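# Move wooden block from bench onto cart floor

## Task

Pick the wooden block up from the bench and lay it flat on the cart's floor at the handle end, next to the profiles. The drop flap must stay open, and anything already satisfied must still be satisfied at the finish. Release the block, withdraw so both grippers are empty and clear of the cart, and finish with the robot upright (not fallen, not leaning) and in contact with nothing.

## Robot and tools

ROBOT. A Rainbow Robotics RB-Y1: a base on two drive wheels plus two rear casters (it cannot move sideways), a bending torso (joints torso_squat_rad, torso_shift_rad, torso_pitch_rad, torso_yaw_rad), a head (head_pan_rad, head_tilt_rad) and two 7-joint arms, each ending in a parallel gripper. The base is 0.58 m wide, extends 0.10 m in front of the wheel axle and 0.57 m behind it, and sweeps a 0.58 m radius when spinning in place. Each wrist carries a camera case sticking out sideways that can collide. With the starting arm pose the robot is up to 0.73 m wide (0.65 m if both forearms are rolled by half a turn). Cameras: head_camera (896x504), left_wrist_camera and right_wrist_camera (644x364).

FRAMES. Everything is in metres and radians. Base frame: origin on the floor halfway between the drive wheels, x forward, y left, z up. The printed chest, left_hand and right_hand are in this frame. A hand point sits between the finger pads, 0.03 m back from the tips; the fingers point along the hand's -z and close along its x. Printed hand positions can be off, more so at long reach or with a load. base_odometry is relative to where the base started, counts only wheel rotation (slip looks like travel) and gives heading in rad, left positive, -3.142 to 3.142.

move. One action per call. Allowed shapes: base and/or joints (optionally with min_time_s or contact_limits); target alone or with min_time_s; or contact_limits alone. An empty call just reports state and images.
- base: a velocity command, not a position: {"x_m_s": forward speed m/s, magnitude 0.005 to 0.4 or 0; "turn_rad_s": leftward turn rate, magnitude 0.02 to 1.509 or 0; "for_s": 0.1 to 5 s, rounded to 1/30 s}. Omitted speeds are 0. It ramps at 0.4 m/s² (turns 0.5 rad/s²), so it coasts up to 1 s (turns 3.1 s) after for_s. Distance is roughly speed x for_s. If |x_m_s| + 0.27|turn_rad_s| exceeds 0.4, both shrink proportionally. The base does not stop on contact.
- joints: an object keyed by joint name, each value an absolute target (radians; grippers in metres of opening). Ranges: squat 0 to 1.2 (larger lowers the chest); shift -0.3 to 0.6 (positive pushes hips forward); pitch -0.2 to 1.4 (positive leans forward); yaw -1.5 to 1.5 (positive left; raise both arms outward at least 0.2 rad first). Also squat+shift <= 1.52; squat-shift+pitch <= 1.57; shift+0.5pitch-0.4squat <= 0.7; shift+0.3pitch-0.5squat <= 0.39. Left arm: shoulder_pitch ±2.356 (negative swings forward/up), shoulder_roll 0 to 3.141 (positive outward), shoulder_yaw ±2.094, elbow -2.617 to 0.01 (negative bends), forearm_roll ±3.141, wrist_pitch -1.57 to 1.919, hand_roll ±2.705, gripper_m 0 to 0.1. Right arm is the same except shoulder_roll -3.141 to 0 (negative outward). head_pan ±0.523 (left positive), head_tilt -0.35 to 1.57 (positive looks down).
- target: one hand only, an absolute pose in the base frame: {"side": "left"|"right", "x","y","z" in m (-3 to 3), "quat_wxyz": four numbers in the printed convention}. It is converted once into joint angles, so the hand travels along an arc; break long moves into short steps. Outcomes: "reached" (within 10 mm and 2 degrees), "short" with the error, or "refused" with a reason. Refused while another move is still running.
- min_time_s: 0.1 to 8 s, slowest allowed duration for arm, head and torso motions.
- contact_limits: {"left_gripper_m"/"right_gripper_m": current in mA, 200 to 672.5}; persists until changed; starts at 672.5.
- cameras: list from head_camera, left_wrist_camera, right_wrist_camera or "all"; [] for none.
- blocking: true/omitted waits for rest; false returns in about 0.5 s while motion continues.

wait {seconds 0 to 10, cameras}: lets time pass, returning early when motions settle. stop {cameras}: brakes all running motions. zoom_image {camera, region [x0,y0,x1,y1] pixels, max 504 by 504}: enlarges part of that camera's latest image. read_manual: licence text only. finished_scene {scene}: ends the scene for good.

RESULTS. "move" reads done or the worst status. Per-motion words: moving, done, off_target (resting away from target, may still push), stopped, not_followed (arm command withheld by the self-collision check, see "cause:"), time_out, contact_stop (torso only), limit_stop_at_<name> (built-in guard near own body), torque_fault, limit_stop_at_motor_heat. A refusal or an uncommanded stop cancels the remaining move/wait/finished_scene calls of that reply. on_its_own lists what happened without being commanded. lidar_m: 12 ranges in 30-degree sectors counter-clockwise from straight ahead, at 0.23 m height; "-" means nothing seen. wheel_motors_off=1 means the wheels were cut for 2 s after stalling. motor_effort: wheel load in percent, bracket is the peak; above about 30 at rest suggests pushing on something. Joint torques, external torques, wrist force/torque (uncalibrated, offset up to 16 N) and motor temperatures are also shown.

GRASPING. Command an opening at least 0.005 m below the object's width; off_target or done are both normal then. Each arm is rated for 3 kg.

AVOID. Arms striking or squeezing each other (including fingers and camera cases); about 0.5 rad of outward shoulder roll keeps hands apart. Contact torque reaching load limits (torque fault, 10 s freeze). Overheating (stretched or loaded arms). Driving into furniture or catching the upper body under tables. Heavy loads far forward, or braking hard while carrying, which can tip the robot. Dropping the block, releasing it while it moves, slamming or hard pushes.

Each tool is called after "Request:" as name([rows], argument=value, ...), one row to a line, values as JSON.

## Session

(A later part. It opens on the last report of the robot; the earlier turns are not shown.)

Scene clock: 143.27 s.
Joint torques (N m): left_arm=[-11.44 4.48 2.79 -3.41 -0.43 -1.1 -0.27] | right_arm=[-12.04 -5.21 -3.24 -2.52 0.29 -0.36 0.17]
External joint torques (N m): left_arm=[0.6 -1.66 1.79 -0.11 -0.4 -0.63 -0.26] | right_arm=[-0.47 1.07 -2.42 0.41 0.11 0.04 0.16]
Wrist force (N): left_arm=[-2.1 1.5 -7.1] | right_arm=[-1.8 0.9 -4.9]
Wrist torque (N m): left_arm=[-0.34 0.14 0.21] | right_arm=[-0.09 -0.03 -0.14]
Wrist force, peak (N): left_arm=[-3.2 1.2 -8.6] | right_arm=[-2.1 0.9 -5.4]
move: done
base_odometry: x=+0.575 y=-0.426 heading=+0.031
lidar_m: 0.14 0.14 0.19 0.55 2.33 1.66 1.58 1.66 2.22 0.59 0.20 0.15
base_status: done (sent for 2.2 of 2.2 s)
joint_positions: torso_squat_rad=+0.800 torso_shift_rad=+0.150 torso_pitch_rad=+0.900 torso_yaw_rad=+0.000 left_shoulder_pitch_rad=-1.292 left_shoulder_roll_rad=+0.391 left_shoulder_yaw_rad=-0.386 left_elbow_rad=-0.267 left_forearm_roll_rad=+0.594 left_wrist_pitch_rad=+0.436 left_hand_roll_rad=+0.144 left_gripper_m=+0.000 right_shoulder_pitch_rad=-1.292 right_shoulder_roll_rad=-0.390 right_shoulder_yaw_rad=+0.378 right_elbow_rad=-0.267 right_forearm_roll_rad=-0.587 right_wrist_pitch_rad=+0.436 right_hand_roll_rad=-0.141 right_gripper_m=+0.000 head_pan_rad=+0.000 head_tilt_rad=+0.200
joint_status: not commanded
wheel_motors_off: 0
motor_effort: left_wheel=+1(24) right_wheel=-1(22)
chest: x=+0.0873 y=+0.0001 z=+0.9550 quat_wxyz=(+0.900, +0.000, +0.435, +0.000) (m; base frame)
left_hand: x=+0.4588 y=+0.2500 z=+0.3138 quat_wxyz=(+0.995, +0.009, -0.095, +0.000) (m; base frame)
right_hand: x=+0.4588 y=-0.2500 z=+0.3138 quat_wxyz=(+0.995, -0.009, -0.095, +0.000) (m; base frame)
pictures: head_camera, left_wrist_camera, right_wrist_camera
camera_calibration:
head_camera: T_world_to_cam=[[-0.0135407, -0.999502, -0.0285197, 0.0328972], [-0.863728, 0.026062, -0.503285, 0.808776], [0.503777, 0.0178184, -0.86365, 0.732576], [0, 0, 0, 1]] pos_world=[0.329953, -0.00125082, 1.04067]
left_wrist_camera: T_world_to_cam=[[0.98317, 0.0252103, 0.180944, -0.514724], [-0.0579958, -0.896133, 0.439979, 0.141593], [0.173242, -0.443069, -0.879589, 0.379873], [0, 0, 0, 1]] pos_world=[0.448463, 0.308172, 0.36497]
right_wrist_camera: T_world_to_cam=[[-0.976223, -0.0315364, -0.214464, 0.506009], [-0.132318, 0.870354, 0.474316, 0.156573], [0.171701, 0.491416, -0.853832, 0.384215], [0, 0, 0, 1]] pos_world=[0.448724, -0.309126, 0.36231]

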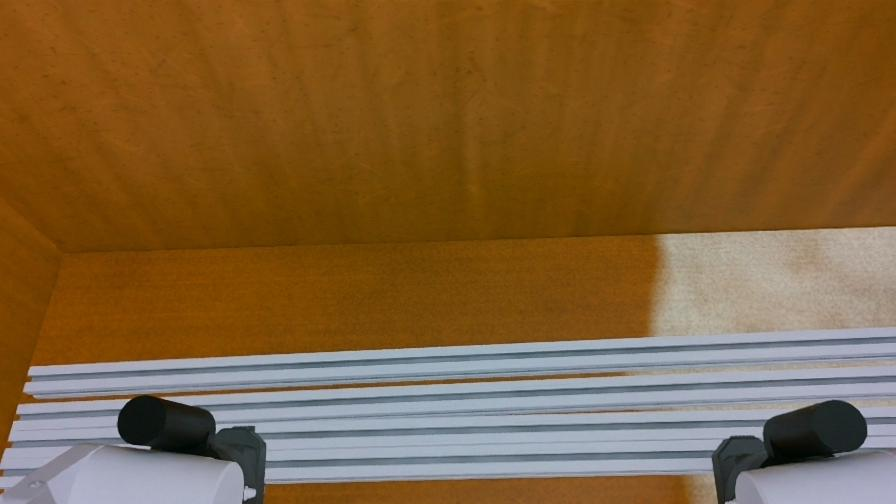

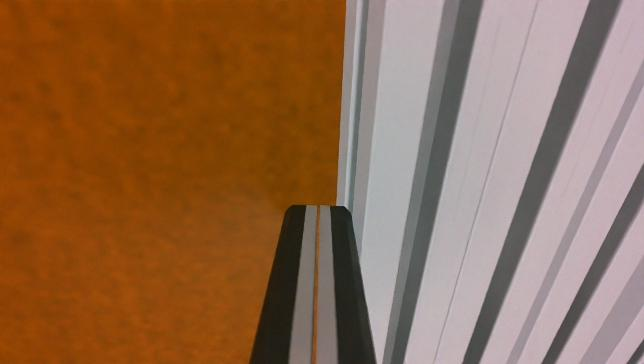

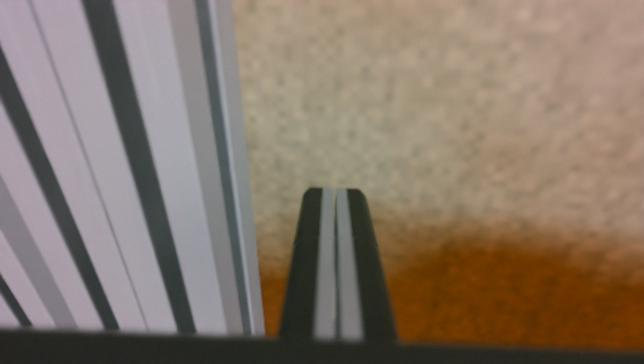

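Request:
move(target={"side":"left","x":0.42,"y":0.24,"z":0.50,"quat_wxyz":[1,0,0,0]}, min_time_s=2)

Request:
move(target={"side":"right","x":0.42,"y":-0.24,"z":0.50,"quat_wxyz":[1,0,0,0]}, min_time_s=2)

Request:
move(target={"side":"left","x":0.42,"y":0.22,"z":0.70,"quat_wxyz":[1,0,0,0]})

Request:
move(target={"side":"right","x":0.42,"y":-0.22,"z":0.70,"quat_wxyz":[1,0,0,0]}, cameras=["head_camera","left_wrist_camera"])

Scene clock: 149.60 s.
Joint torques (N m): left_arm=[-7.81 6.4 6.66 -7.83 -0.21 -0.55 0.04] | right_arm=[-12.37 -5.56 -3.06 -2.74 0.29 -0.44 0.18]
External joint torques (N m): left_arm=[0.49 -1.56 1.18 -0.35 -0.23 -0.47 0.03] | right_arm=[-0.8 0.73 -2.24 0.19 0.12 -0.05 0.17]
Wrist force (N): left_arm=[0.7 1.0 -8.1] | right_arm=[-1.5 0.7 -4.7]
Wrist torque (N m): left_arm=[-0.25 0.15 0.08] | right_arm=[-0.05 0.01 -0.11]
Wrist force, peak (N): left_arm=[-2.3 1.8 -8.7] | right_arm=[-2.2 1.1 -5.2]
move: done
base_odometry: x=+0.575 y=-0.426 heading=+0.031
lidar_m: 0.13 0.13 0.20 0.54 2.32 1.66 1.58 1.65 2.22 0.59 0.22 0.14
base_status: not commanded
joint_positions: torso_squat_rad=+0.800 torso_shift_rad=+0.150 torso_pitch_rad=+0.900 torso_yaw_rad=+0.000 left_shoulder_pitch_rad=-0.834 left_shoulder_roll_rad=+0.724 left_shoulder_yaw_rad=-0.229 left_elbow_rad=-1.770 left_forearm_roll_rad=+0.547 left_wrist_pitch_rad=+1.523 left_hand_roll_rad=+0.556 left_gripper_m=+0.000 right_shoulder_pitch_rad=-1.292 right_shoulder_roll_rad=-0.390 right_shoulder_yaw_rad=+0.378 right_elbow_rad=-0.267 right_forearm_roll_rad=-0.587 right_wrist_pitch_rad=+0.436 right_hand_roll_rad=-0.141 right_gripper_m=+0.000 head_pan_rad=+0.000 head_tilt_rad=+0.200
joint_status: all done
wheel_motors_off: 0
motor_effort: left_wheel=+2(2) right_wheel=-2(2)
chest: x=+0.0873 y=+0.0001 z=+0.9550 quat_wxyz=(+0.900, +0.000, +0.435, +0.000) (m; base frame)
left_hand: x=+0.4199 y=+0.2400 z=+0.5003 quat_wxyz=(+1.000, +0.000, +0.001, +0.000) (m; base frame)
left_hand_status: reached (checked arc, planned for 2.0 s): 0 mm and 0.1 deg off.
right_hand: x=+0.4588 y=-0.2500 z=+0.3138 quat_wxyz=(+0.995, -0.009, -0.095, +0.000) (m; base frame)
pictures: none

Scene clock: 152.13 s.
Joint torques (N m): left_arm=[-7.48 6.11 6.99 -7.65 -0.07 -0.46 -0.03] | right_arm=[-7.35 -8.33 -6.27 -8.09 0.22 -0.01 -0.08]
External joint torques (N m): left_arm=[0.82 -1.85 1.5 -0.17 -0.09 -0.38 -0.03] | right_arm=[0.41 -0.05 -1.08 -1.11 -0.01 0.02 -0.08]
Wrist force (N): left_arm=[1.4 1.6 -6.5] | right_arm=[-0.4 1.0 -5.0]
Wrist torque (N m): left_arm=[-0.32 0.27 0.07] | right_arm=[-0.10 0.08 0.06]
Wrist force, peak (N): left_arm=[0.9 2.3 -8.1] | right_arm=[-2.2 0.5 -5.5]
move: done
base_odometry: x=+0.575 y=-0.426 heading=+0.031
lidar_m: 0.13 0.14 0.20 0.56 2.32 1.67 1.58 1.64 2.24 0.59 0.21 0.15
base_status: not commanded
joint_positions: torso_squat_rad=+0.800 torso_shift_rad=+0.150 torso_pitch_rad=+0.900 torso_yaw_rad=+0.000 left_shoulder_pitch_rad=-0.834 left_shoulder_roll_rad=+0.724 left_shoulder_yaw_rad=-0.229 left_elbow_rad=-1.770 left_forearm_roll_rad=+0.547 left_wrist_pitch_rad=+1.523 left_hand_roll_rad=+0.556 left_gripper_m=+0.000 right_shoulder_pitch_rad=-0.833 right_shoulder_roll_rad=-0.717 right_shoulder_yaw_rad=+0.221 right_elbow_rad=-1.770 right_forearm_roll_rad=-0.542 right_wrist_pitch_rad=+1.527 right_hand_roll_rad=-0.549 right_gripper_m=+0.000 head_pan_rad=+0.000 head_tilt_rad=+0.200
joint_status: all done
wheel_motors_off: 0
motor_effort: left_wheel=+1(3) right_wheel=-1(4)
chest: x=+0.0873 y=+0.0001 z=+0.9550 quat_wxyz=(+0.900, +0.000, +0.435, +0.000) (m; base frame)
left_hand: x=+0.4199 y=+0.2400 z=+0.5003 quat_wxyz=(+1.000, +0.000, +0.001, +0.000) (m; base frame)
right_hand: x=+0.4199 y=-0.2399 z=+0.5003 quat_wxyz=(+1.000, +0.000, +0.001, +0.000) (m; base frame)
right_hand_status: reached (checked arc, planned for 2.0 s): 0 mm and 0.1 deg off.
pictures: none

Scene clock: 153.30 s.
Joint torques (N m): left_arm=[-8.84 7.84 8.57 -3.74 -0.29 -0.54 -0.12] | right_arm=[-7.28 -8.26 -6.19 -7.54 0.22 -0.01 -0.14]
External joint torques (N m): left_arm=[1.54 -2.31 0.87 0.35 -0.32 -0.49 -0.12] | right_arm=[0.48 0.02 -1 -0.55 -0.01 0.02 -0.14]
Wrist force (N): left_arm=[0.3 1.4 -7.1] | right_arm=[-0.8 0.9 -4.7]
Wrist torque (N m): left_arm=[-0.28 0.09 0.07] | right_arm=[-0.08 0.02 0.10]
Wrist force, peak (N): left_arm=[0.4 1.5 -9.4] | right_arm=[-1.0 1.2 -5.4]
move: done
base_odometry: x=+0.575 y=-0.426 heading=+0.031
lidar_m: 0.14 0.14 0.21 0.55 2.32 1.66 1.58 1.65 2.23 0.58 0.20 0.14
base_status: not commanded
joint_positions: torso_squat_rad=+0.800 torso_shift_rad=+0.150 torso_pitch_rad=+0.900 torso_yaw_rad=+0.000 left_shoulder_pitch_rad=-1.103 left_shoulder_roll_rad=+1.125 left_shoulder_yaw_rad=-0.212 left_elbow_rad=-2.277 left_forearm_roll_rad=+1.112 left_wrist_pitch_rad=+1.919 left_hand_roll_rad=+1.051 left_gripper_m=+0.000 right_shoulder_pitch_rad=-0.833 right_shoulder_roll_rad=-0.717 right_shoulder_yaw_rad=+0.221 right_elbow_rad=-1.770 right_forearm_roll_rad=-0.542 right_wrist_pitch_rad=+1.527 right_hand_roll_rad=-0.549 right_gripper_m=+0.000 head_pan_rad=+0.000 head_tilt_rad=+0.200
joint_status: all done
wheel_motors_off: 0
motor_effort: left_wheel=+2(4) right_wheel=+0(3)
chest: x=+0.0873 y=+0.0001 z=+0.9551 quat_wxyz=(+0.900, +0.000, +0.435, +0.000) (m; base frame)
left_hand: x=+0.4201 y=+0.2202 z=+0.7002 quat_wxyz=(+1.000, +0.000, +0.000, +0.000) (m; base frame)
left_hand_status: reached (checked arc, planned for 0.8 s): 0 mm and 0.0 deg off.
right_hand: x=+0.4199 y=-0.2398 z=+0.5003 quat_wxyz=(+1.000, +0.000, +0.001, +0.000) (m; base frame)
pictures: none

Scene clock: 154.50 s.
Joint torques (N m): left_arm=[-8.96 8.56 8.61 -3.78 -0.11 -0.29 -0.18] | right_arm=[-11.07 -9.94 -8.18 -4.14 0.4 -0.05 0.31]
External joint torques (N m): left_arm=[1.42 -1.59 0.9 0.31 -0.14 -0.24 -0.18] | right_arm=[-1.01 0.67 -0.77 -0.22 0.2 -0.04 0.31]
Wrist force (N): left_arm=[0.7 1.2 -7.6] | right_arm=[-0.7 0.6 -5.0]
Wrist torque (N m): left_arm=[-0.27 0.18 0.11] | right_arm=[-0.03 0.06 0.08]
Wrist force, peak (N): left_arm=[1.0 1.3 -8.6] | right_arm=[-1.9 1.5 -6.0]
move: done
base_odometry: x=+0.575 y=-0.426 heading=+0.031
lidar_m: 0.13 0.14 0.19 0.55 2.31 1.65 1.57 1.66 2.21 0.59 0.20 0.15
base_status: not commanded
joint_positions: torso_squat_rad=+0.800 torso_shift_rad=+0.150 torso_pitch_rad=+0.900 torso_yaw_rad=+0.000 left_shoulder_pitch_rad=-1.103 left_shoulder_roll_rad=+1.125 left_shoulder_yaw_rad=-0.212 left_elbow_rad=-2.277 left_forearm_roll_rad=+1.112 left_wrist_pitch_rad=+1.919 left_hand_roll_rad=+1.051 left_gripper_m=+0.000 right_shoulder_pitch_rad=-1.102 right_shoulder_roll_rad=-1.125 right_shoulder_yaw_rad=+0.211 right_elbow_rad=-2.276 right_forearm_roll_rad=-1.112 right_wrist_pitch_rad=+1.919 right_hand_roll_rad=-1.050 right_gripper_m=+0.000 head_pan_rad=+0.000 head_tilt_rad=+0.200
joint_status: all done
wheel_motors_off: 0
motor_effort: left_wheel=+1(2) right_wheel=-2(3)
chest: x=+0.0873 y=+0.0001 z=+0.9551 quat_wxyz=(+0.900, +0.000, +0.435, +0.000) (m; base frame)
left_hand: x=+0.4200 y=+0.2201 z=+0.7001 quat_wxyz=(+1.000, +0.000, +0.000, +0.000) (m; base frame)
right_hand: x=+0.4199 y=-0.2201 z=+0.7000 quat_wxyz=(+1.000, +0.000, +0.000, +0.000) (m; base frame)
right_hand_status: reached (checked arc, planned for 0.8 s): 0 mm and 0.0 deg off.
pictures: head_camera, left_wrist_camera
camera_calibration:
head_camera: T_world_to_cam=[[-0.013451, -0.999504, -0.0284699, 0.0328171], [-0.863684, 0.0259611, -0.503364, 0.808809], [0.503854, 0.0178183, -0.863605, 0.732641], [0, 0, 0, 1]] pos_world=[0.329853, -0.00125112, 1.04077]
left_wrist_camera: T_world_to_cam=[[0.9996, 0.027073, -0.0081592, -0.420686], [0.0277939, -0.887729, 0.459526, -0.108924], [0.00519758, -0.459569, -0.888127, 0.793272], [0, 0, 0, 1]] pos_world=[0.419422, 0.279258, 0.751147]

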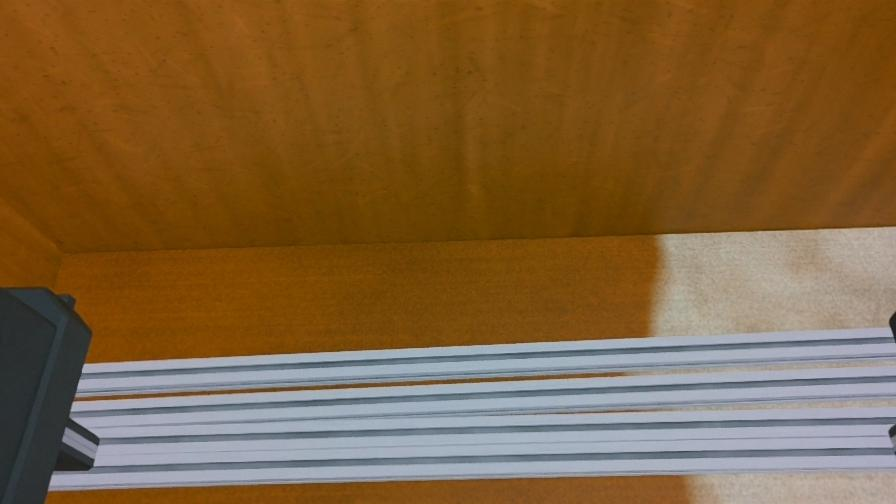

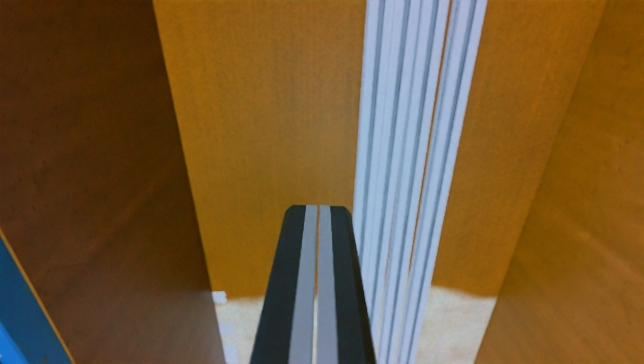

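Request:
move(base={"x_m_s":-0.3,"for_s":2.6})

Request:
move(base={"turn_rad_s":0.8,"for_s":1.925}, joints={"torso_pitch_rad":0.4,"torso_squat_rad":0.5,"torso_shift_rad":0.1,"head_tilt_rad":0.4})

Request:
move(base={"x_m_s":0.36,"for_s":4.7})

Request:
move(base={"turn_rad_s":-0.8,"for_s":1.963}, cameras=["head_camera"])

Scene clock: 161.20 s.
Joint torques (N m): left_arm=[-9.4 8.18 8.56 -3.97 -0.03 -0.35 -0.2] | right_arm=[-10.57 -10.29 -8.12 -4.23 0.13 -0.02 0.13]
External joint torques (N m): left_arm=[0.98 -1.97 0.86 0.13 -0.07 -0.29 -0.2] | right_arm=[-0.51 0.33 -0.72 -0.32 -0.08 -0.02 0.13]
Wrist force (N): left_arm=[0.6 1.0 -7.8] | right_arm=[-1.0 0.6 -4.6]
Wrist torque (N m): left_arm=[-0.23 0.11 0.07] | right_arm=[-0.04 0.01 0.10]
Wrist force, peak (N): left_arm=[0.9 1.4 -8.6] | right_arm=[-1.1 1.1 -5.4]
move: done
base_odometry: x=-0.205 y=-0.450 heading=+0.030
lidar_m: 0.91 0.96 2.07 3.56 1.19 0.84 0.81 0.85 1.15 2.91 2.55 0.96
base_status: done (sent for 2.6 of 2.6 s)
joint_positions: torso_squat_rad=+0.800 torso_shift_rad=+0.150 torso_pitch_rad=+0.900 torso_yaw_rad=+0.000 left_shoulder_pitch_rad=-1.103 left_shoulder_roll_rad=+1.125 left_shoulder_yaw_rad=-0.212 left_elbow_rad=-2.277 left_forearm_roll_rad=+1.112 left_wrist_pitch_rad=+1.919 left_hand_roll_rad=+1.051 left_gripper_m=+0.000 right_shoulder_pitch_rad=-1.102 right_shoulder_roll_rad=-1.125 right_shoulder_yaw_rad=+0.211 right_elbow_rad=-2.276 right_forearm_roll_rad=-1.112 right_wrist_pitch_rad=+1.919 right_hand_roll_rad=-1.050 right_gripper_m=+0.000 head_pan_rad=+0.000 head_tilt_rad=+0.200
joint_status: not commanded
wheel_motors_off: 0
motor_effort: left_wheel=-16(22) right_wheel=+15(30)
chest: x=+0.0872 y=+0.0001 z=+0.9551 quat_wxyz=(+0.900, +0.000, +0.435, +0.000) (m; base frame)
left_hand: x=+0.4200 y=+0.2201 z=+0.7002 quat_wxyz=(+1.000, +0.000, +0.000, +0.000) (m; base frame)
right_hand: x=+0.4199 y=-0.2201 z=+0.7000 quat_wxyz=(+1.000, +0.000, +0.000, +0.000) (m; base frame)
pictures: none

Scene clock: 165.13 s.
Joint torques (N m): left_arm=[-12.35 8.02 9.37 -0.44 -0.81 -0.71 -0.26] | right_arm=[-14.42 -9.59 -8.74 -1.26 0.76 -0.49 0.35]
External joint torques (N m): left_arm=[1.59 -1.7 0.9 0.3 -0.05 -0.18 -0.24] | right_arm=[-0.72 0.5 -0.68 -0.41 -0.15 -0.03 0.33]
Wrist force (N): left_arm=[-2.1 1.5 -6.9] | right_arm=[-3.8 1.2 -4.4]
Wrist torque (N m): left_arm=[-0.35 0.05 0.12] | right_arm=[-0.16 -0.17 0.05]
Wrist force, peak (N): left_arm=[1.0 1.2 -8.6] | right_arm=[-4.1 0.3 -4.9]
move: done
base_odometry: x=-0.205 y=-0.450 heading=+1.576
lidar_m: 3.72 1.20 0.84 0.79 0.82 1.12 2.79 2.61 1.02 0.94 0.96 2.08
base_status: done (sent for 1.93 of 1.93 s)
joint_positions: torso_squat_rad=+0.500 torso_shift_rad=+0.100 torso_pitch_rad=+0.400 torso_yaw_rad=+0.000 left_shoulder_pitch_rad=-1.103 left_shoulder_roll_rad=+1.125 left_shoulder_yaw_rad=-0.212 left_elbow_rad=-2.276 left_forearm_roll_rad=+1.112 left_wrist_pitch_rad=+1.919 left_hand_roll_rad=+1.051 left_gripper_m=+0.000 right_shoulder_pitch_rad=-1.102 right_shoulder_roll_rad=-1.125 right_shoulder_yaw_rad=+0.211 right_elbow_rad=-2.276 right_forearm_roll_rad=-1.112 right_wrist_pitch_rad=+1.919 right_hand_roll_rad=-1.050 right_gripper_m=+0.000 head_pan_rad=+0.000 head_tilt_rad=+0.400
joint_status: all done
wheel_motors_off: 0
motor_effort: left_wheel=-3(41) right_wheel=+19(37)
chest: x=-0.0462 y=+0.0001 z=+1.1767 quat_wxyz=(+0.980, +0.000, +0.199, +0.000) (m; base frame)
left_hand: x=+0.3680 y=+0.2202 z=+1.1126 quat_wxyz=(+0.969, +0.000, -0.248, +0.000) (m; base frame)
right_hand: x=+0.3680 y=-0.2201 z=+1.1124 quat_wxyz=(+0.969, +0.000, -0.248, +0.000) (m; base frame)
pictures: none

Scene clock: 171.10 s.
Joint torques (N m): left_arm=[-12.31 8.14 9.51 -0.37 -0.77 -0.66 -0.18] | right_arm=[-14.36 -9.61 -8.8 -1.05 0.8 -0.43 0.25]
External joint torques (N m): left_arm=[1.63 -1.59 1.05 0.37 -0.01 -0.13 -0.15] | right_arm=[-0.65 0.47 -0.74 -0.2 -0.11 0.03 0.22]
Wrist force (N): left_arm=[-2.1 1.6 -6.5] | right_arm=[-4.0 0.3 -4.2]
Wrist torque (N m): left_arm=[-0.34 0.02 0.16] | right_arm=[-0.04 -0.15 0.08]
Wrist force, peak (N): left_arm=[-2.9 1.4 -7.5] | right_arm=[-4.6 0.3 -4.4]
move: done
base_odometry: x=-0.214 y=+1.242 heading=+1.577
lidar_m: 4.06 1.29 0.92 0.87 0.90 1.19 2.98 1.43 1.28 1.08 1.70 2.28
base_status: done (sent for 4.7 of 4.7 s)
joint_positions: torso_squat_rad=+0.500 torso_shift_rad=+0.100 torso_pitch_rad=+0.400 torso_yaw_rad=+0.000 left_shoulder_pitch_rad=-1.103 left_shoulder_roll_rad=+1.125 left_shoulder_yaw_rad=-0.212 left_elbow_rad=-2.276 left_forearm_roll_rad=+1.112 left_wrist_pitch_rad=+1.919 left_hand_roll_rad=+1.051 left_gripper_m=+0.000 right_shoulder_pitch_rad=-1.102 right_shoulder_roll_rad=-1.125 right_shoulder_yaw_rad=+0.211 right_elbow_rad=-2.276 right_forearm_roll_rad=-1.112 right_wrist_pitch_rad=+1.919 right_hand_roll_rad=-1.050 right_gripper_m=+0.000 head_pan_rad=+0.000 head_tilt_rad=+0.400
joint_status: not commanded
wheel_motors_off: 0
motor_effort: left_wheel=+11(33) right_wheel=-10(45)
chest: x=-0.0461 y=+0.0001 z=+1.1767 quat_wxyz=(+0.980, +0.000, +0.199, +0.000) (m; base frame)
left_hand: x=+0.3681 y=+0.2202 z=+1.1125 quat_wxyz=(+0.969, +0.000, -0.248, +0.000) (m; base frame)
right_hand: x=+0.3681 y=-0.2201 z=+1.1123 quat_wxyz=(+0.969, +0.000, -0.247, +0.000) (m; base frame)
pictures: none

Scene clock: 175.03 s.
Joint torques (N m): left_arm=[-12.39 8 9.36 -0.37 -0.78 -0.7 -0.24] | right_arm=[-14.56 -9.61 -8.61 -1.01 0.81 -0.47 0.32]
External joint torques (N m): left_arm=[1.55 -1.72 0.9 0.37 -0.02 -0.17 -0.21] | right_arm=[-0.86 0.48 -0.56 -0.17 -0.1 -0.01 0.3]
Wrist force (N): left_arm=[-2.7 1.0 -6.7] | right_arm=[-3.9 0.8 -4.3]
Wrist torque (N m): left_arm=[-0.26 0.03 0.09] | right_arm=[-0.12 -0.18 0.05]
Wrist force, peak (N): left_arm=[-2.3 1.6 -7.8] | right_arm=[-4.1 0.8 -4.7]
move: done
base_odometry: x=-0.214 y=+1.242 heading=+0.004
lidar_m: 1.06 1.70 2.24 4.30 1.32 0.93 0.87 0.91 1.19 2.86 1.41 1.27
base_status: done (sent for 1.97 of 1.97 s)
joint_positions: torso_squat_rad=+0.500 torso_shift_rad=+0.100 torso_pitch_rad=+0.400 torso_yaw_rad=+0.000 left_shoulder_pitch_rad=-1.103 left_shoulder_roll_rad=+1.125 left_shoulder_yaw_rad=-0.212 left_elbow_rad=-2.276 left_forearm_roll_rad=+1.112 left_wrist_pitch_rad=+1.919 left_hand_roll_rad=+1.051 left_gripper_m=+0.000 right_shoulder_pitch_rad=-1.102 right_shoulder_roll_rad=-1.125 right_shoulder_yaw_rad=+0.211 right_elbow_rad=-2.276 right_forearm_roll_rad=-1.112 right_wrist_pitch_rad=+1.919 right_hand_roll_rad=-1.050 right_gripper_m=+0.000 head_pan_rad=+0.000 head_tilt_rad=+0.400
joint_status: not commanded
wheel_motors_off: 0
motor_effort: left_wheel=+18(35) right_wheel=-3(41)
chest: x=-0.0461 y=+0.0001 z=+1.1767 quat_wxyz=(+0.980, +0.000, +0.199, +0.000) (m; base frame)
left_hand: x=+0.3681 y=+0.2201 z=+1.1125 quat_wxyz=(+0.969, +0.000, -0.248, +0.000) (m; base frame)
right_hand: x=+0.3681 y=-0.2201 z=+1.1123 quat_wxyz=(+0.969, +0.000, -0.247, +0.000) (m; base frame)
pictures: head_camera
camera_calibration:
head_camera: T_world_to_cam=[[-0.0045067, -0.999502, -0.0312457, 0.0416091], [-0.676447, 0.0260593, -0.73603, 1.0823], [0.736478, 0.017819, -0.676227, 0.821317], [0, 0, 0, 1]] pos_world=[0.127426, -0.00125083, 1.35331]

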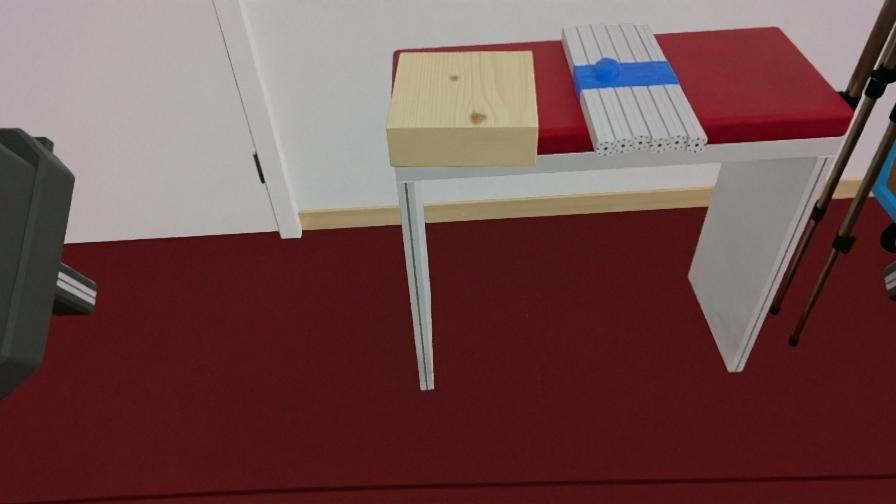

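Request:
move(base={"x_m_s":0.25,"for_s":2.8}, joints={"left_gripper_m":0.1,"right_gripper_m":0.1,"torso_pitch_rad":0.5})

Request:
move(target={"side":"left","x":0.48,"y":0.24,"z":0.90,"quat_wxyz":[1,0,0,0]})

Request:
move(target={"side":"right","x":0.48,"y":-0.24,"z":0.90,"quat_wxyz":[1,0,0,0]}, cameras=["all"])

Scene clock: 183.73 s.
Joint torques (N m): left_arm=[-12.05 8.23 9.56 -0.97 -0.66 -0.66 -0.17] | right_arm=[-14.11 -10.18 -9.1 -1.47 0.67 -0.33 0.36]
External joint torques (N m): left_arm=[1.43 -1.79 1.09 0.49 -0.04 -0.22 -0.15] | right_arm=[-0.89 0.23 -1.01 0.03 -0.11 0.05 0.34]
Wrist force (N): left_arm=[-1.3 1.2 -7.6] | right_arm=[-3.4 0.4 -4.2]
Wrist torque (N m): left_arm=[-0.35 0.10 0.05] | right_arm=[-0.04 -0.13 0.04]
Wrist force, peak (N): left_arm=[-2.7 1.8 -7.9] | right_arm=[-4.2 0.3 -4.9]
move: done
base_odometry: x=+0.486 y=+1.245 heading=+0.004
lidar_m: 0.39 0.37 1.31 3.25 2.37 1.66 1.58 1.62 2.15 1.08 0.73 0.85
base_status: done (sent for 2.8 of 2.8 s)
joint_positions: torso_squat_rad=+0.500 torso_shift_rad=+0.100 torso_pitch_rad=+0.500 torso_yaw_rad=+0.000 left_shoulder_pitch_rad=-1.103 left_shoulder_roll_rad=+1.125 left_shoulder_yaw_rad=-0.212 left_elbow_rad=-2.276 left_forearm_roll_rad=+1.112 left_wrist_pitch_rad=+1.919 left_hand_roll_rad=+1.051 left_gripper_m=+0.099 right_shoulder_pitch_rad=-1.102 right_shoulder_roll_rad=-1.125 right_shoulder_yaw_rad=+0.211 right_elbow_rad=-2.276 right_forearm_roll_rad=-1.112 right_wrist_pitch_rad=+1.919 right_hand_roll_rad=-1.050 right_gripper_m=+0.099 head_pan_rad=+0.000 head_tilt_rad=+0.400
joint_status: all done
wheel_motors_off: 0
motor_effort: left_wheel=-3(49) right_wheel=+0(37)
chest: x=-0.0183 y=+0.0001 z=+1.1633 quat_wxyz=(+0.969, +0.000, +0.247, +0.000) (m; base frame)
left_hand: x=+0.3875 y=+0.2201 z=+1.0580 quat_wxyz=(+0.980, +0.000, -0.199, +0.000) (m; base frame)
right_hand: x=+0.3875 y=-0.2201 z=+1.0578 quat_wxyz=(+0.980, +0.000, -0.199, +0.000) (m; base frame)
pictures: none

Scene clock: 185.63 s.
Joint torques (N m): left_arm=[-18.6 9.3 8.14 -4.38 -0.24 -0.24 -0.07] | right_arm=[-14.05 -9.97 -8.53 -1.64 0.7 -0.27 0.19]
External joint torques (N m): left_arm=[1.8 -1.41 0.39 0.72 -0.26 -0.15 -0.07] | right_arm=[-0.83 0.44 -0.45 -0.14 -0.08 0.11 0.18]
Wrist force (N): left_arm=[1.3 1.9 -7.1] | right_arm=[-3.3 0.6 -4.5]
Wrist torque (N m): left_arm=[-0.38 0.27 0.19] | right_arm=[-0.08 -0.13 0.05]
Wrist force, peak (N): left_arm=[0.9 0.6 -8.9] | right_arm=[-3.4 0.2 -4.9]
move: done
base_odometry: x=+0.486 y=+1.245 heading=+0.004
lidar_m: 0.41 0.37 1.33 3.24 2.39 1.66 1.57 1.64 2.13 1.09 0.73 0.84
base_status: not commanded
joint_positions: torso_squat_rad=+0.500 torso_shift_rad=+0.100 torso_pitch_rad=+0.500 torso_yaw_rad=+0.000 left_shoulder_pitch_rad=-1.303 left_shoulder_roll_rad=+0.809 left_shoulder_yaw_rad=-0.492 left_elbow_rad=-1.228 left_forearm_roll_rad=+0.973 left_wrist_pitch_rad=+1.710 left_hand_roll_rad=+0.486 left_gripper_m=+0.099 right_shoulder_pitch_rad=-1.102 right_shoulder_roll_rad=-1.125 right_shoulder_yaw_rad=+0.211 right_elbow_rad=-2.276 right_forearm_roll_rad=-1.112 right_wrist_pitch_rad=+1.919 right_hand_roll_rad=-1.050 right_gripper_m=+0.099 head_pan_rad=+0.000 head_tilt_rad=+0.400
joint_status: all done
wheel_motors_off: 0
motor_effort: left_wheel=-3(4) right_wheel=+2(4)
chest: x=-0.0183 y=+0.0001 z=+1.1633 quat_wxyz=(+0.969, +0.000, +0.247, +0.000) (m; base frame)
left_hand: x=+0.4797 y=+0.2398 z=+0.9003 quat_wxyz=(+1.000, +0.000, -0.001, +0.000) (m; base frame)
left_hand_status: reached (checked arc, planned for 1.4 s): 0 mm and 0.2 deg off.
right_hand: x=+0.3874 y=-0.2201 z=+1.0578 quat_wxyz=(+0.980, +0.000, -0.199, +0.000) (m; base frame)
pictures: none

Scene clock: 187.53 s.
Joint torques (N m): left_arm=[-18.67 9.01 8.56 -4.67 -0.16 -0.28 0.05] | right_arm=[-22.17 -11.12 -6.58 -4.95 0.37 0.11 -0.27]
External joint torques (N m): left_arm=[1.73 -1.7 0.81 0.42 -0.17 -0.19 0.05] | right_arm=[-2.37 -0.29 0.57 -0.16 0.13 0.15 -0.27]
Wrist force (N): left_arm=[1.2 1.3 -6.8] | right_arm=[-0.4 0.8 -4.6]
Wrist torque (N m): left_arm=[-0.27 0.22 0.18] | right_arm=[-0.08 0.05 -0.10]
Wrist force, peak (N): left_arm=[1.0 2.0 -8.6] | right_arm=[-1.2 1.4 -5.8]
move: done
base_odometry: x=+0.486 y=+1.245 heading=+0.004
lidar_m: 0.41 0.38 1.33 3.25 2.37 1.67 1.57 1.63 2.15 1.08 0.73 0.84
base_status: not commanded
joint_positions: torso_squat_rad=+0.500 torso_shift_rad=+0.100 torso_pitch_rad=+0.500 torso_yaw_rad=+0.000 left_shoulder_pitch_rad=-1.303 left_shoulder_roll_rad=+0.809 left_shoulder_yaw_rad=-0.492 left_elbow_rad=-1.228 left_forearm_roll_rad=+0.973 left_wrist_pitch_rad=+1.710 left_hand_roll_rad=+0.486 left_gripper_m=+0.099 right_shoulder_pitch_rad=-1.303 right_shoulder_roll_rad=-0.809 right_shoulder_yaw_rad=+0.491 right_elbow_rad=-1.227 right_forearm_roll_rad=-0.973 right_wrist_pitch_rad=+1.710 right_hand_roll_rad=-0.486 right_gripper_m=+0.099 head_pan_rad=+0.000 head_tilt_rad=+0.400
joint_status: all done
wheel_motors_off: 0
motor_effort: left_wheel=-1(3) right_wheel=+1(5)
chest: x=-0.0183 y=+0.0001 z=+1.1633 quat_wxyz=(+0.969, +0.000, +0.247, +0.000) (m; base frame)
left_hand: x=+0.4797 y=+0.2399 z=+0.9003 quat_wxyz=(+1.000, +0.000, -0.001, +0.000) (m; base frame)
right_hand: x=+0.4795 y=-0.2399 z=+0.9000 quat_wxyz=(+1.000, +0.000, -0.001, +0.000) (m; base frame)
right_hand_status: reached (checked arc, planned for 1.4 s): 1 mm and 0.1 deg off.
pictures: head_camera, left_wrist_camera, right_wrist_camera
camera_calibration:
head_camera: T_world_to_cam=[[-0.00752897, -0.999504, -0.0305764, 0.0404571], [-0.746479, 0.0259634, -0.664902, 1.00722], [0.665366, 0.0178186, -0.746305, 0.871968], [0, 0, 0, 1]] pos_world=[0.171996, -0.00125111, 1.32169]
left_wrist_camera: T_world_to_cam=[[0.999617, 0.0270388, -0.00587417, -0.481238], [0.0267138, -0.887775, 0.459502, -0.184443], [0.00720944, -0.459483, -0.888157, 0.978903], [0, 0, 0, 1]] pos_world=[0.478924, 0.299058, 0.951345]
right_wrist_camera: T_world_to_cam=[[-0.999176, -0.0288781, -0.0285234, 0.496666], [-0.0393575, 0.861132, 0.506856, -0.203672], [0.00992532, 0.507561, -0.861559, 0.964554], [0, 0, 0, 1]] pos_world=[0.478667, -0.299839, 0.948419]

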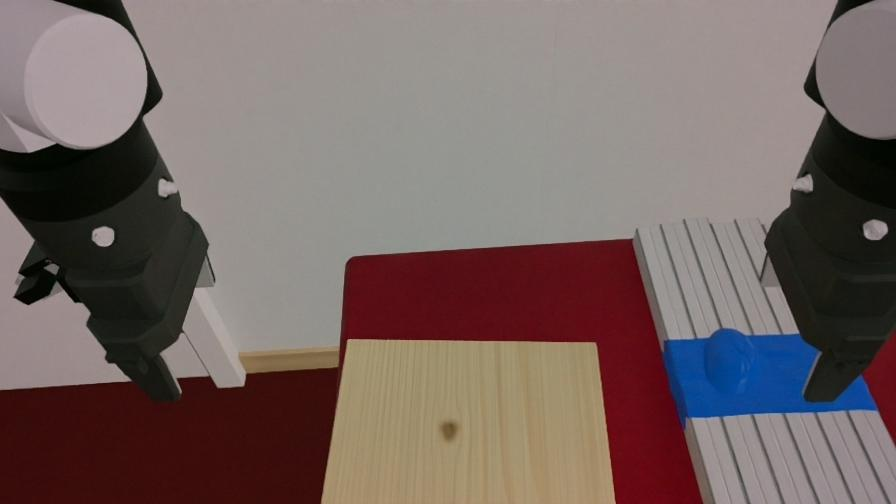

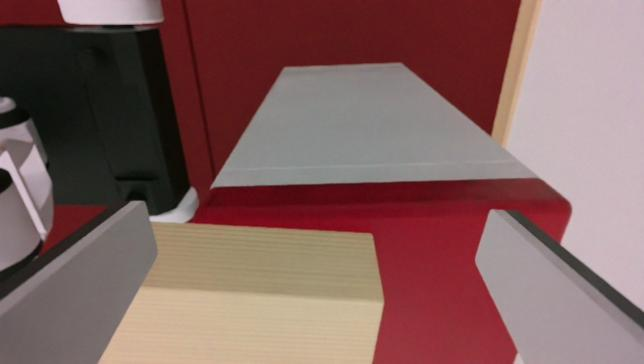

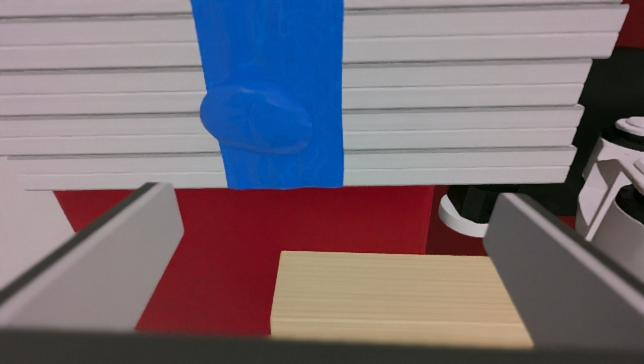

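Request:
zoom_image(camera="right_wrist_camera", region=[200, 180, 560, 364])

Request:
zoom_image(camera="left_wrist_camera", region=[80, 180, 440, 364])

Scaled by 1.400 from the camera's 644x364 image, which has a finer 1265x715 frame.

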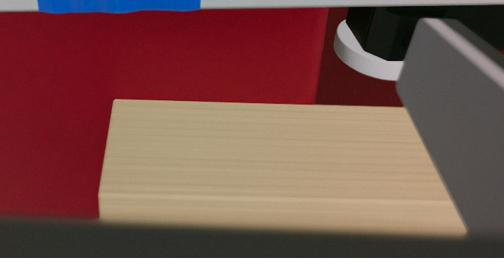

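Scaled by 1.400 from the camera's 644x364 image, which has a finer 1265x715 frame.

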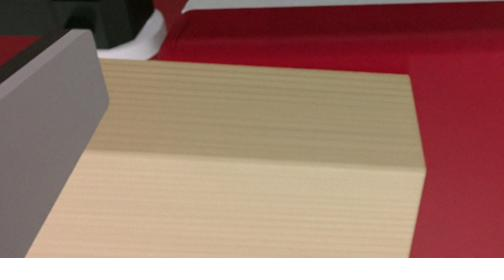

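Request:
move(target={"side":"left","x":0.41,"y":0.21,"z":0.80,"quat_wxyz":[1,0,0,0]}, cameras=["left_wrist_camera"])

Request:
move(target={"side":"right","x":0.41,"y":-0.145,"z":0.84,"quat_wxyz":[1,0,0,0]}, cameras=["right_wrist_camera","head_camera"])

Scene clock: 196.70 s.
Joint torques (N m): left_arm=[-15.61 7.83 9.16 -6.44 -0.16 -0.31 -0.1] | right_arm=[-21.67 -11.07 -6.59 -5.24 0.25 0.13 -0.25]
External joint torques (N m): left_arm=[1.24 -1.1 1.42 -0.7 -0.18 -0.24 -0.1] | right_arm=[-1.87 -0.22 0.57 -0.46 0.01 0.17 -0.25]
Wrist force (N): left_arm=[1.2 1.6 -7.6] | right_arm=[-1.1 1.1 -5.1]
Wrist torque (N m): left_arm=[-0.34 0.26 0.07] | right_arm=[-0.10 -0.05 -0.11]
Wrist force, peak (N): left_arm=[0.7 0.5 -8.9] | right_arm=[-0.8 0.5 -5.7]
move: done
base_odometry: x=+0.486 y=+1.245 heading=+0.004
lidar_m: 0.40 0.38 1.31 3.26 2.37 1.67 1.56 1.62 2.14 1.08 0.72 0.83
base_status: not commanded
joint_positions: torso_squat_rad=+0.500 torso_shift_rad=+0.100 torso_pitch_rad=+0.500 torso_yaw_rad=+0.000 left_shoulder_pitch_rad=-1.028 left_shoulder_roll_rad=+0.755 left_shoulder_yaw_rad=-0.569 left_elbow_rad=-1.452 left_forearm_roll_rad=+0.860 left_wrist_pitch_rad=+1.552 left_hand_roll_rad=+0.651 left_gripper_m=+0.099 right_shoulder_pitch_rad=-1.303 right_shoulder_roll_rad=-0.809 right_shoulder_yaw_rad=+0.491 right_elbow_rad=-1.227 right_forearm_roll_rad=-0.973 right_wrist_pitch_rad=+1.710 right_hand_roll_rad=-0.486 right_gripper_m=+0.099 head_pan_rad=+0.000 head_tilt_rad=+0.400
joint_status: all done
wheel_motors_off: 0
motor_effort: left_wheel=-1(3) right_wheel=+3(3)
chest: x=-0.0183 y=+0.0001 z=+1.1633 quat_wxyz=(+0.969, +0.000, +0.247, +0.000) (m; base frame)
left_hand: x=+0.4096 y=+0.2101 z=+0.8003 quat_wxyz=(+1.000, +0.000, +0.000, +0.000) (m; base frame)
left_hand_status: reached (checked arc, planned for 0.6 s): 0 mm and 0.0 deg off.
right_hand: x=+0.4795 y=-0.2399 z=+0.9000 quat_wxyz=(+1.000, +0.000, -0.001, +0.000) (m; base frame)
pictures: left_wrist_camera
camera_calibration:
left_wrist_camera: T_world_to_cam=[[0.999611, 0.026432, -0.0089366, -0.408468], [0.027584, -0.887953, 0.459106, -0.163144], [0.00419982, -0.459174, -0.888336, 0.878155], [0, 0, 0, 1]] pos_world=[0.409121, 0.269159, 0.851347]

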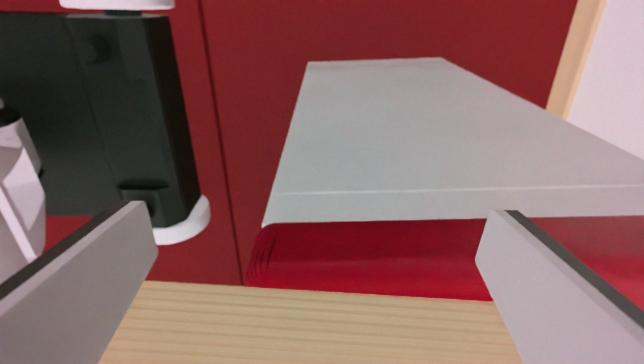

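Scene clock: 197.67 s.
Joint torques (N m): left_arm=[-15.18 7.4 9.23 -5.97 -0.13 -0.31 0] | right_arm=[-18.45 -7.63 -7.22 -6.06 0.29 0.02 0.26]
External joint torques (N m): left_arm=[1.63 -1.53 1.49 -0.23 -0.15 -0.24 0] | right_arm=[-0.78 -0.54 0 -0.51 0.07 0.03 0.26]
Wrist force (N): left_arm=[1.1 2.0 -7.2] | right_arm=[-0.2 0.9 -4.7]
Wrist torque (N m): left_arm=[-0.39 0.22 0.05] | right_arm=[-0.11 0.07 0.08]
Wrist force, peak (N): left_arm=[0.9 0.9 -8.0] | right_arm=[-1.5 1.6 -6.5]
move: done
base_odometry: x=+0.486 y=+1.245 heading=+0.004
lidar_m: 0.41 0.38 1.31 3.26 2.38 1.67 1.57 1.64 2.15 1.08 0.72 0.83
base_status: not commanded
joint_positions: torso_squat_rad=+0.500 torso_shift_rad=+0.100 torso_pitch_rad=+0.500 torso_yaw_rad=+0.000 left_shoulder_pitch_rad=-1.028 left_shoulder_roll_rad=+0.755 left_shoulder_yaw_rad=-0.569 left_elbow_rad=-1.452 left_forearm_roll_rad=+0.860 left_wrist_pitch_rad=+1.552 left_hand_roll_rad=+0.651 left_gripper_m=+0.099 right_shoulder_pitch_rad=-1.146 right_shoulder_roll_rad=-0.664 right_shoulder_yaw_rad=+0.606 right_elbow_rad=-1.517 right_forearm_roll_rad=-0.853 right_wrist_pitch_rad=+1.691 right_hand_roll_rad=-0.806 right_gripper_m=+0.099 head_pan_rad=+0.000 head_tilt_rad=+0.400
joint_status: all done
wheel_motors_off: 0
motor_effort: left_wheel=-1(4) right_wheel=+3(3)
chest: x=-0.0183 y=+0.0001 z=+1.1633 quat_wxyz=(+0.969, +0.000, +0.247, +0.000) (m; base frame)
left_hand: x=+0.4097 y=+0.2101 z=+0.8004 quat_wxyz=(+1.000, +0.000, +0.000, +0.000) (m; base frame)
right_hand: x=+0.4098 y=-0.1449 z=+0.8401 quat_wxyz=(+1.000, +0.000, +0.000, +0.000) (m; base frame)
right_hand_status: reached (checked arc, planned for 0.6 s): 0 mm and 0.1 deg off.
pictures: head_camera, right_wrist_camera
camera_calibration:
head_camera: T_world_to_cam=[[-0.00752782, -0.999504, -0.0305758, 0.0404562], [-0.74653, 0.0259608, -0.664845, 1.00716], [0.665309, 0.0178209, -0.746355, 0.872045], [0, 0, 0, 1]] pos_world=[0.171996, -0.00125113, 1.32169]
right_wrist_camera: T_world_to_cam=[[-0.999218, -0.0296776, -0.0261276, 0.425874], [-0.0388355, 0.8608, 0.507459, -0.258679], [0.00743051, 0.508077, -0.86128, 0.866304], [0, 0, 0, 1]] pos_world=[0.409058, -0.204839, 0.888526]

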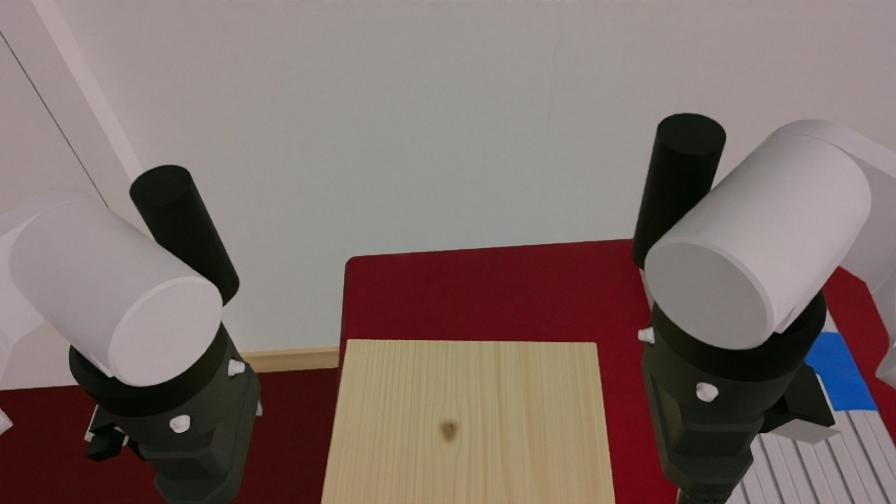

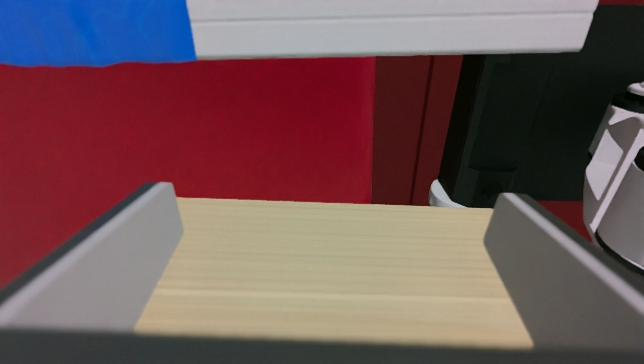

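Request:
move(target={"side":"left","x":0.385,"y":0.185,"z":0.77,"quat_wxyz":[1,0,0,0]}, min_time_s=1.5)

Request:
move(target={"side":"right","x":0.385,"y":-0.138,"z":0.77,"quat_wxyz":[1,0,0,0]}, min_time_s=2)

Request:
move(joints={"head_tilt_rad":0.8}, cameras=["all"])

Scene clock: 203.50 s.
Joint torques (N m): left_arm=[-13.44 5.22 7.15 -6.94 -0.3 -0.52 0.18] | right_arm=[-18.82 -7.92 -7.35 -6.14 0.44 0.14 0.28]
External joint torques (N m): left_arm=[2.42 -2.29 -0.15 -0.82 -0.32 -0.45 0.18] | right_arm=[-1.16 -0.83 -0.13 -0.6 0.21 0.16 0.28]
Wrist force (N): left_arm=[1.5 2.0 -7.9] | right_arm=[-1.1 0.6 -5.1]
Wrist torque (N m): left_arm=[-0.40 0.27 0.08] | right_arm=[-0.07 -0.01 0.08]
Wrist force, peak (N): left_arm=[0.7 1.5 -8.5] | right_arm=[-1.4 0.8 -5.6]
move: done
base_odometry: x=+0.486 y=+1.245 heading=+0.004
lidar_m: 0.41 0.38 1.32 3.25 2.37 1.67 1.56 1.62 2.15 1.08 0.73 0.83
base_status: not commanded
joint_positions: torso_squat_rad=+0.500 torso_shift_rad=+0.100 torso_pitch_rad=+0.500 torso_yaw_rad=+0.000 left_shoulder_pitch_rad=-0.974 left_shoulder_roll_rad=+0.699 left_shoulder_yaw_rad=-0.624 left_elbow_rad=-1.484 left_forearm_roll_rad=+0.789 left_wrist_pitch_rad=+1.508 left_hand_roll_rad=+0.724 left_gripper_m=+0.099 right_shoulder_pitch_rad=-1.146 right_shoulder_roll_rad=-0.664 right_shoulder_yaw_rad=+0.606 right_elbow_rad=-1.517 right_forearm_roll_rad=-0.853 right_wrist_pitch_rad=+1.691 right_hand_roll_rad=-0.806 right_gripper_m=+0.099 head_pan_rad=+0.000 head_tilt_rad=+0.400
joint_status: all done
wheel_motors_off: 0
motor_effort: left_wheel=-1(2) right_wheel=+3(4)
chest: x=-0.0183 y=+0.0001 z=+1.1633 quat_wxyz=(+0.969, +0.000, +0.247, +0.000) (m; base frame)
left_hand: x=+0.3851 y=+0.1852 z=+0.7703 quat_wxyz=(+1.000, +0.000, +0.000, +0.000) (m; base frame)
left_hand_status: reached (checked arc, planned for 1.5 s): 0 mm and 0.0 deg off.
right_hand: x=+0.4098 y=-0.1449 z=+0.8401 quat_wxyz=(+1.000, +0.000, +0.000, +0.000) (m; base frame)
pictures: none

Scene clock: 205.83 s.
Joint torques (N m): left_arm=[-13.37 5.18 7.22 -6.95 -0.34 -0.63 0.26] | right_arm=[-15.3 -4.23 -5.15 -5.81 0.42 -0.17 0.3]
External joint torques (N m): left_arm=[2.49 -2.32 -0.08 -0.83 -0.37 -0.56 0.26] | right_arm=[0.98 1.8 1.36 0.13 0.19 -0.15 0.3]
Wrist force (N): left_arm=[1.0 1.2 -7.2] | right_arm=[-1.3 1.2 -4.8]
Wrist torque (N m): left_arm=[-0.34 0.22 0.07] | right_arm=[-0.12 -0.01 -0.10]
Wrist force, peak (N): left_arm=[1.2 1.8 -8.6] | right_arm=[-0.9 1.0 -5.8]
move: done
base_odometry: x=+0.486 y=+1.245 heading=+0.004
lidar_m: 0.40 0.38 1.31 3.26 2.38 1.66 1.56 1.63 2.14 1.10 0.72 0.85
base_status: not commanded
joint_positions: torso_squat_rad=+0.500 torso_shift_rad=+0.100 torso_pitch_rad=+0.500 torso_yaw_rad=+0.000 left_shoulder_pitch_rad=-0.974 left_shoulder_roll_rad=+0.699 left_shoulder_yaw_rad=-0.624 left_elbow_rad=-1.484 left_forearm_roll_rad=+0.789 left_wrist_pitch_rad=+1.508 left_hand_roll_rad=+0.724 left_gripper_m=+0.099 right_shoulder_pitch_rad=-1.043 right_shoulder_roll_rad=-0.601 right_shoulder_yaw_rad=+0.682 right_elbow_rad=-1.443 right_forearm_roll_rad=-0.752 right_wrist_pitch_rad=+1.529 right_hand_roll_rad=-0.803 right_gripper_m=+0.099 head_pan_rad=+0.000 head_tilt_rad=+0.400
joint_status: all done
wheel_motors_off: 0
motor_effort: left_wheel=-2(2) right_wheel=+4(5)
chest: x=-0.0183 y=+0.0001 z=+1.1633 quat_wxyz=(+0.969, +0.000, +0.247, +0.000) (m; base frame)
left_hand: x=+0.3851 y=+0.1852 z=+0.7703 quat_wxyz=(+1.000, +0.000, +0.000, +0.000) (m; base frame)
right_hand: x=+0.3852 y=-0.1381 z=+0.7702 quat_wxyz=(+1.000, +0.000, +0.000, +0.000) (m; base frame)
right_hand_status: reached (checked arc, planned for 2.0 s): 0 mm and 0.0 deg off.
pictures: none

Scene clock: 206.77 s.
Joint torques (N m): left_arm=[-13.51 5.57 7.22 -6.92 -0.36 -0.57 0.24] | right_arm=[-15.55 -4.42 -5.07 -5.68 0.54 -0.14 0.37]
External joint torques (N m): left_arm=[2.35 -1.94 -0.08 -0.79 -0.38 -0.5 0.24] | right_arm=[0.74 1.62 1.44 0.26 0.31 -0.13 0.37]
Wrist force (N): left_arm=[0.6 1.3 -7.1] | right_arm=[-0.8 0.9 -4.7]
Wrist torque (N m): left_arm=[-0.31 0.17 0.11] | right_arm=[-0.09 -0.01 -0.10]
Wrist force, peak (N): left_arm=[0.8 2.0 -8.0] | right_arm=[-1.1 0.8 -5.5]
move: done
base_odometry: x=+0.486 y=+1.245 heading=+0.004
lidar_m: 0.40 0.38 1.32 3.24 2.38 1.66 1.57 1.62 2.14 1.08 0.74 0.85
base_status: not commanded
joint_positions: torso_squat_rad=+0.500 torso_shift_rad=+0.100 torso_pitch_rad=+0.500 torso_yaw_rad=+0.000 left_shoulder_pitch_rad=-0.974 left_shoulder_roll_rad=+0.699 left_shoulder_yaw_rad=-0.624 left_elbow_rad=-1.484 left_forearm_roll_rad=+0.789 left_wrist_pitch_rad=+1.508 left_hand_roll_rad=+0.724 left_gripper_m=+0.099 right_shoulder_pitch_rad=-1.043 right_shoulder_roll_rad=-0.601 right_shoulder_yaw_rad=+0.682 right_elbow_rad=-1.443 right_forearm_roll_rad=-0.752 right_wrist_pitch_rad=+1.529 right_hand_roll_rad=-0.803 right_gripper_m=+0.099 head_pan_rad=+0.000 head_tilt_rad=+0.800
joint_status: all done
wheel_motors_off: 0
motor_effort: left_wheel=-1(2) right_wheel=+3(3)
chest: x=-0.0183 y=+0.0001 z=+1.1633 quat_wxyz=(+0.969, +0.000, +0.247, +0.000) (m; base frame)
left_hand: x=+0.3851 y=+0.1852 z=+0.7703 quat_wxyz=(+1.000, +0.000, +0.000, +0.000) (m; base frame)
right_hand: x=+0.3852 y=-0.1381 z=+0.7702 quat_wxyz=(+1.000, +0.000, +0.000, +0.000) (m; base frame)
pictures: head_camera, left_wrist_camera, right_wrist_camera
camera_calibration:
head_camera: T_world_to_cam=[[-0.0189381, -0.999501, -0.0252613, 0.0345065], [-0.946477, 0.0260645, -0.321716, 0.570701], [0.322214, 0.0178166, -0.946499, 1.1711], [0, 0, 0, 1]] pos_world=[0.163463, -0.00125081, 1.29292]
left_wrist_camera: T_world_to_cam=[[0.999598, 0.0270715, -0.00837061, -0.384105], [0.0278921, -0.887934, 0.459124, -0.170939], [0.00499661, -0.459173, -0.888333, 0.839865], [0, 0, 0, 1]] pos_world=[0.384522, 0.244258, 0.821346]
right_wrist_camera: T_world_to_cam=[[-0.999227, -0.0286654, -0.0268924, 0.400504], [-0.0383451, 0.861245, 0.506741, -0.229579], [0.00863498, 0.50738, -0.861679, 0.802639], [0, 0, 0, 1]] pos_world=[0.38446, -0.198039, 0.818725]

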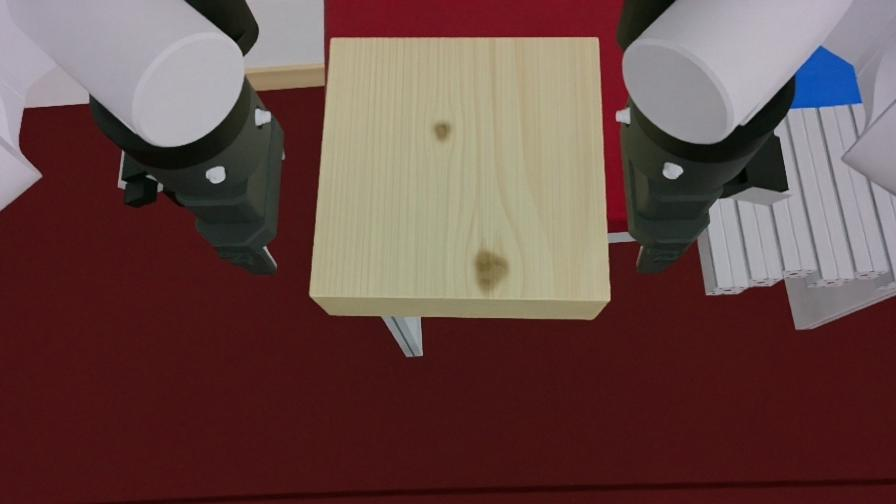

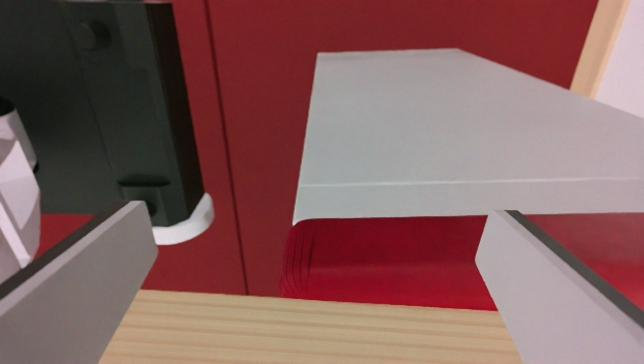

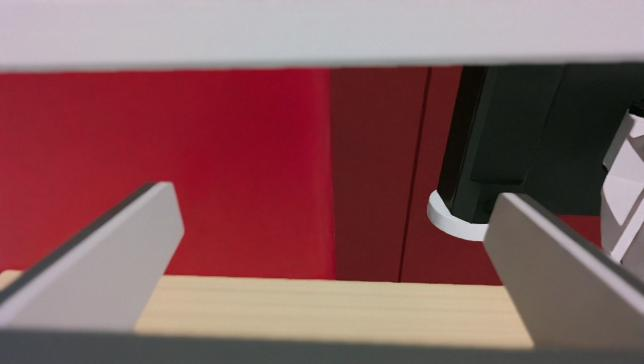

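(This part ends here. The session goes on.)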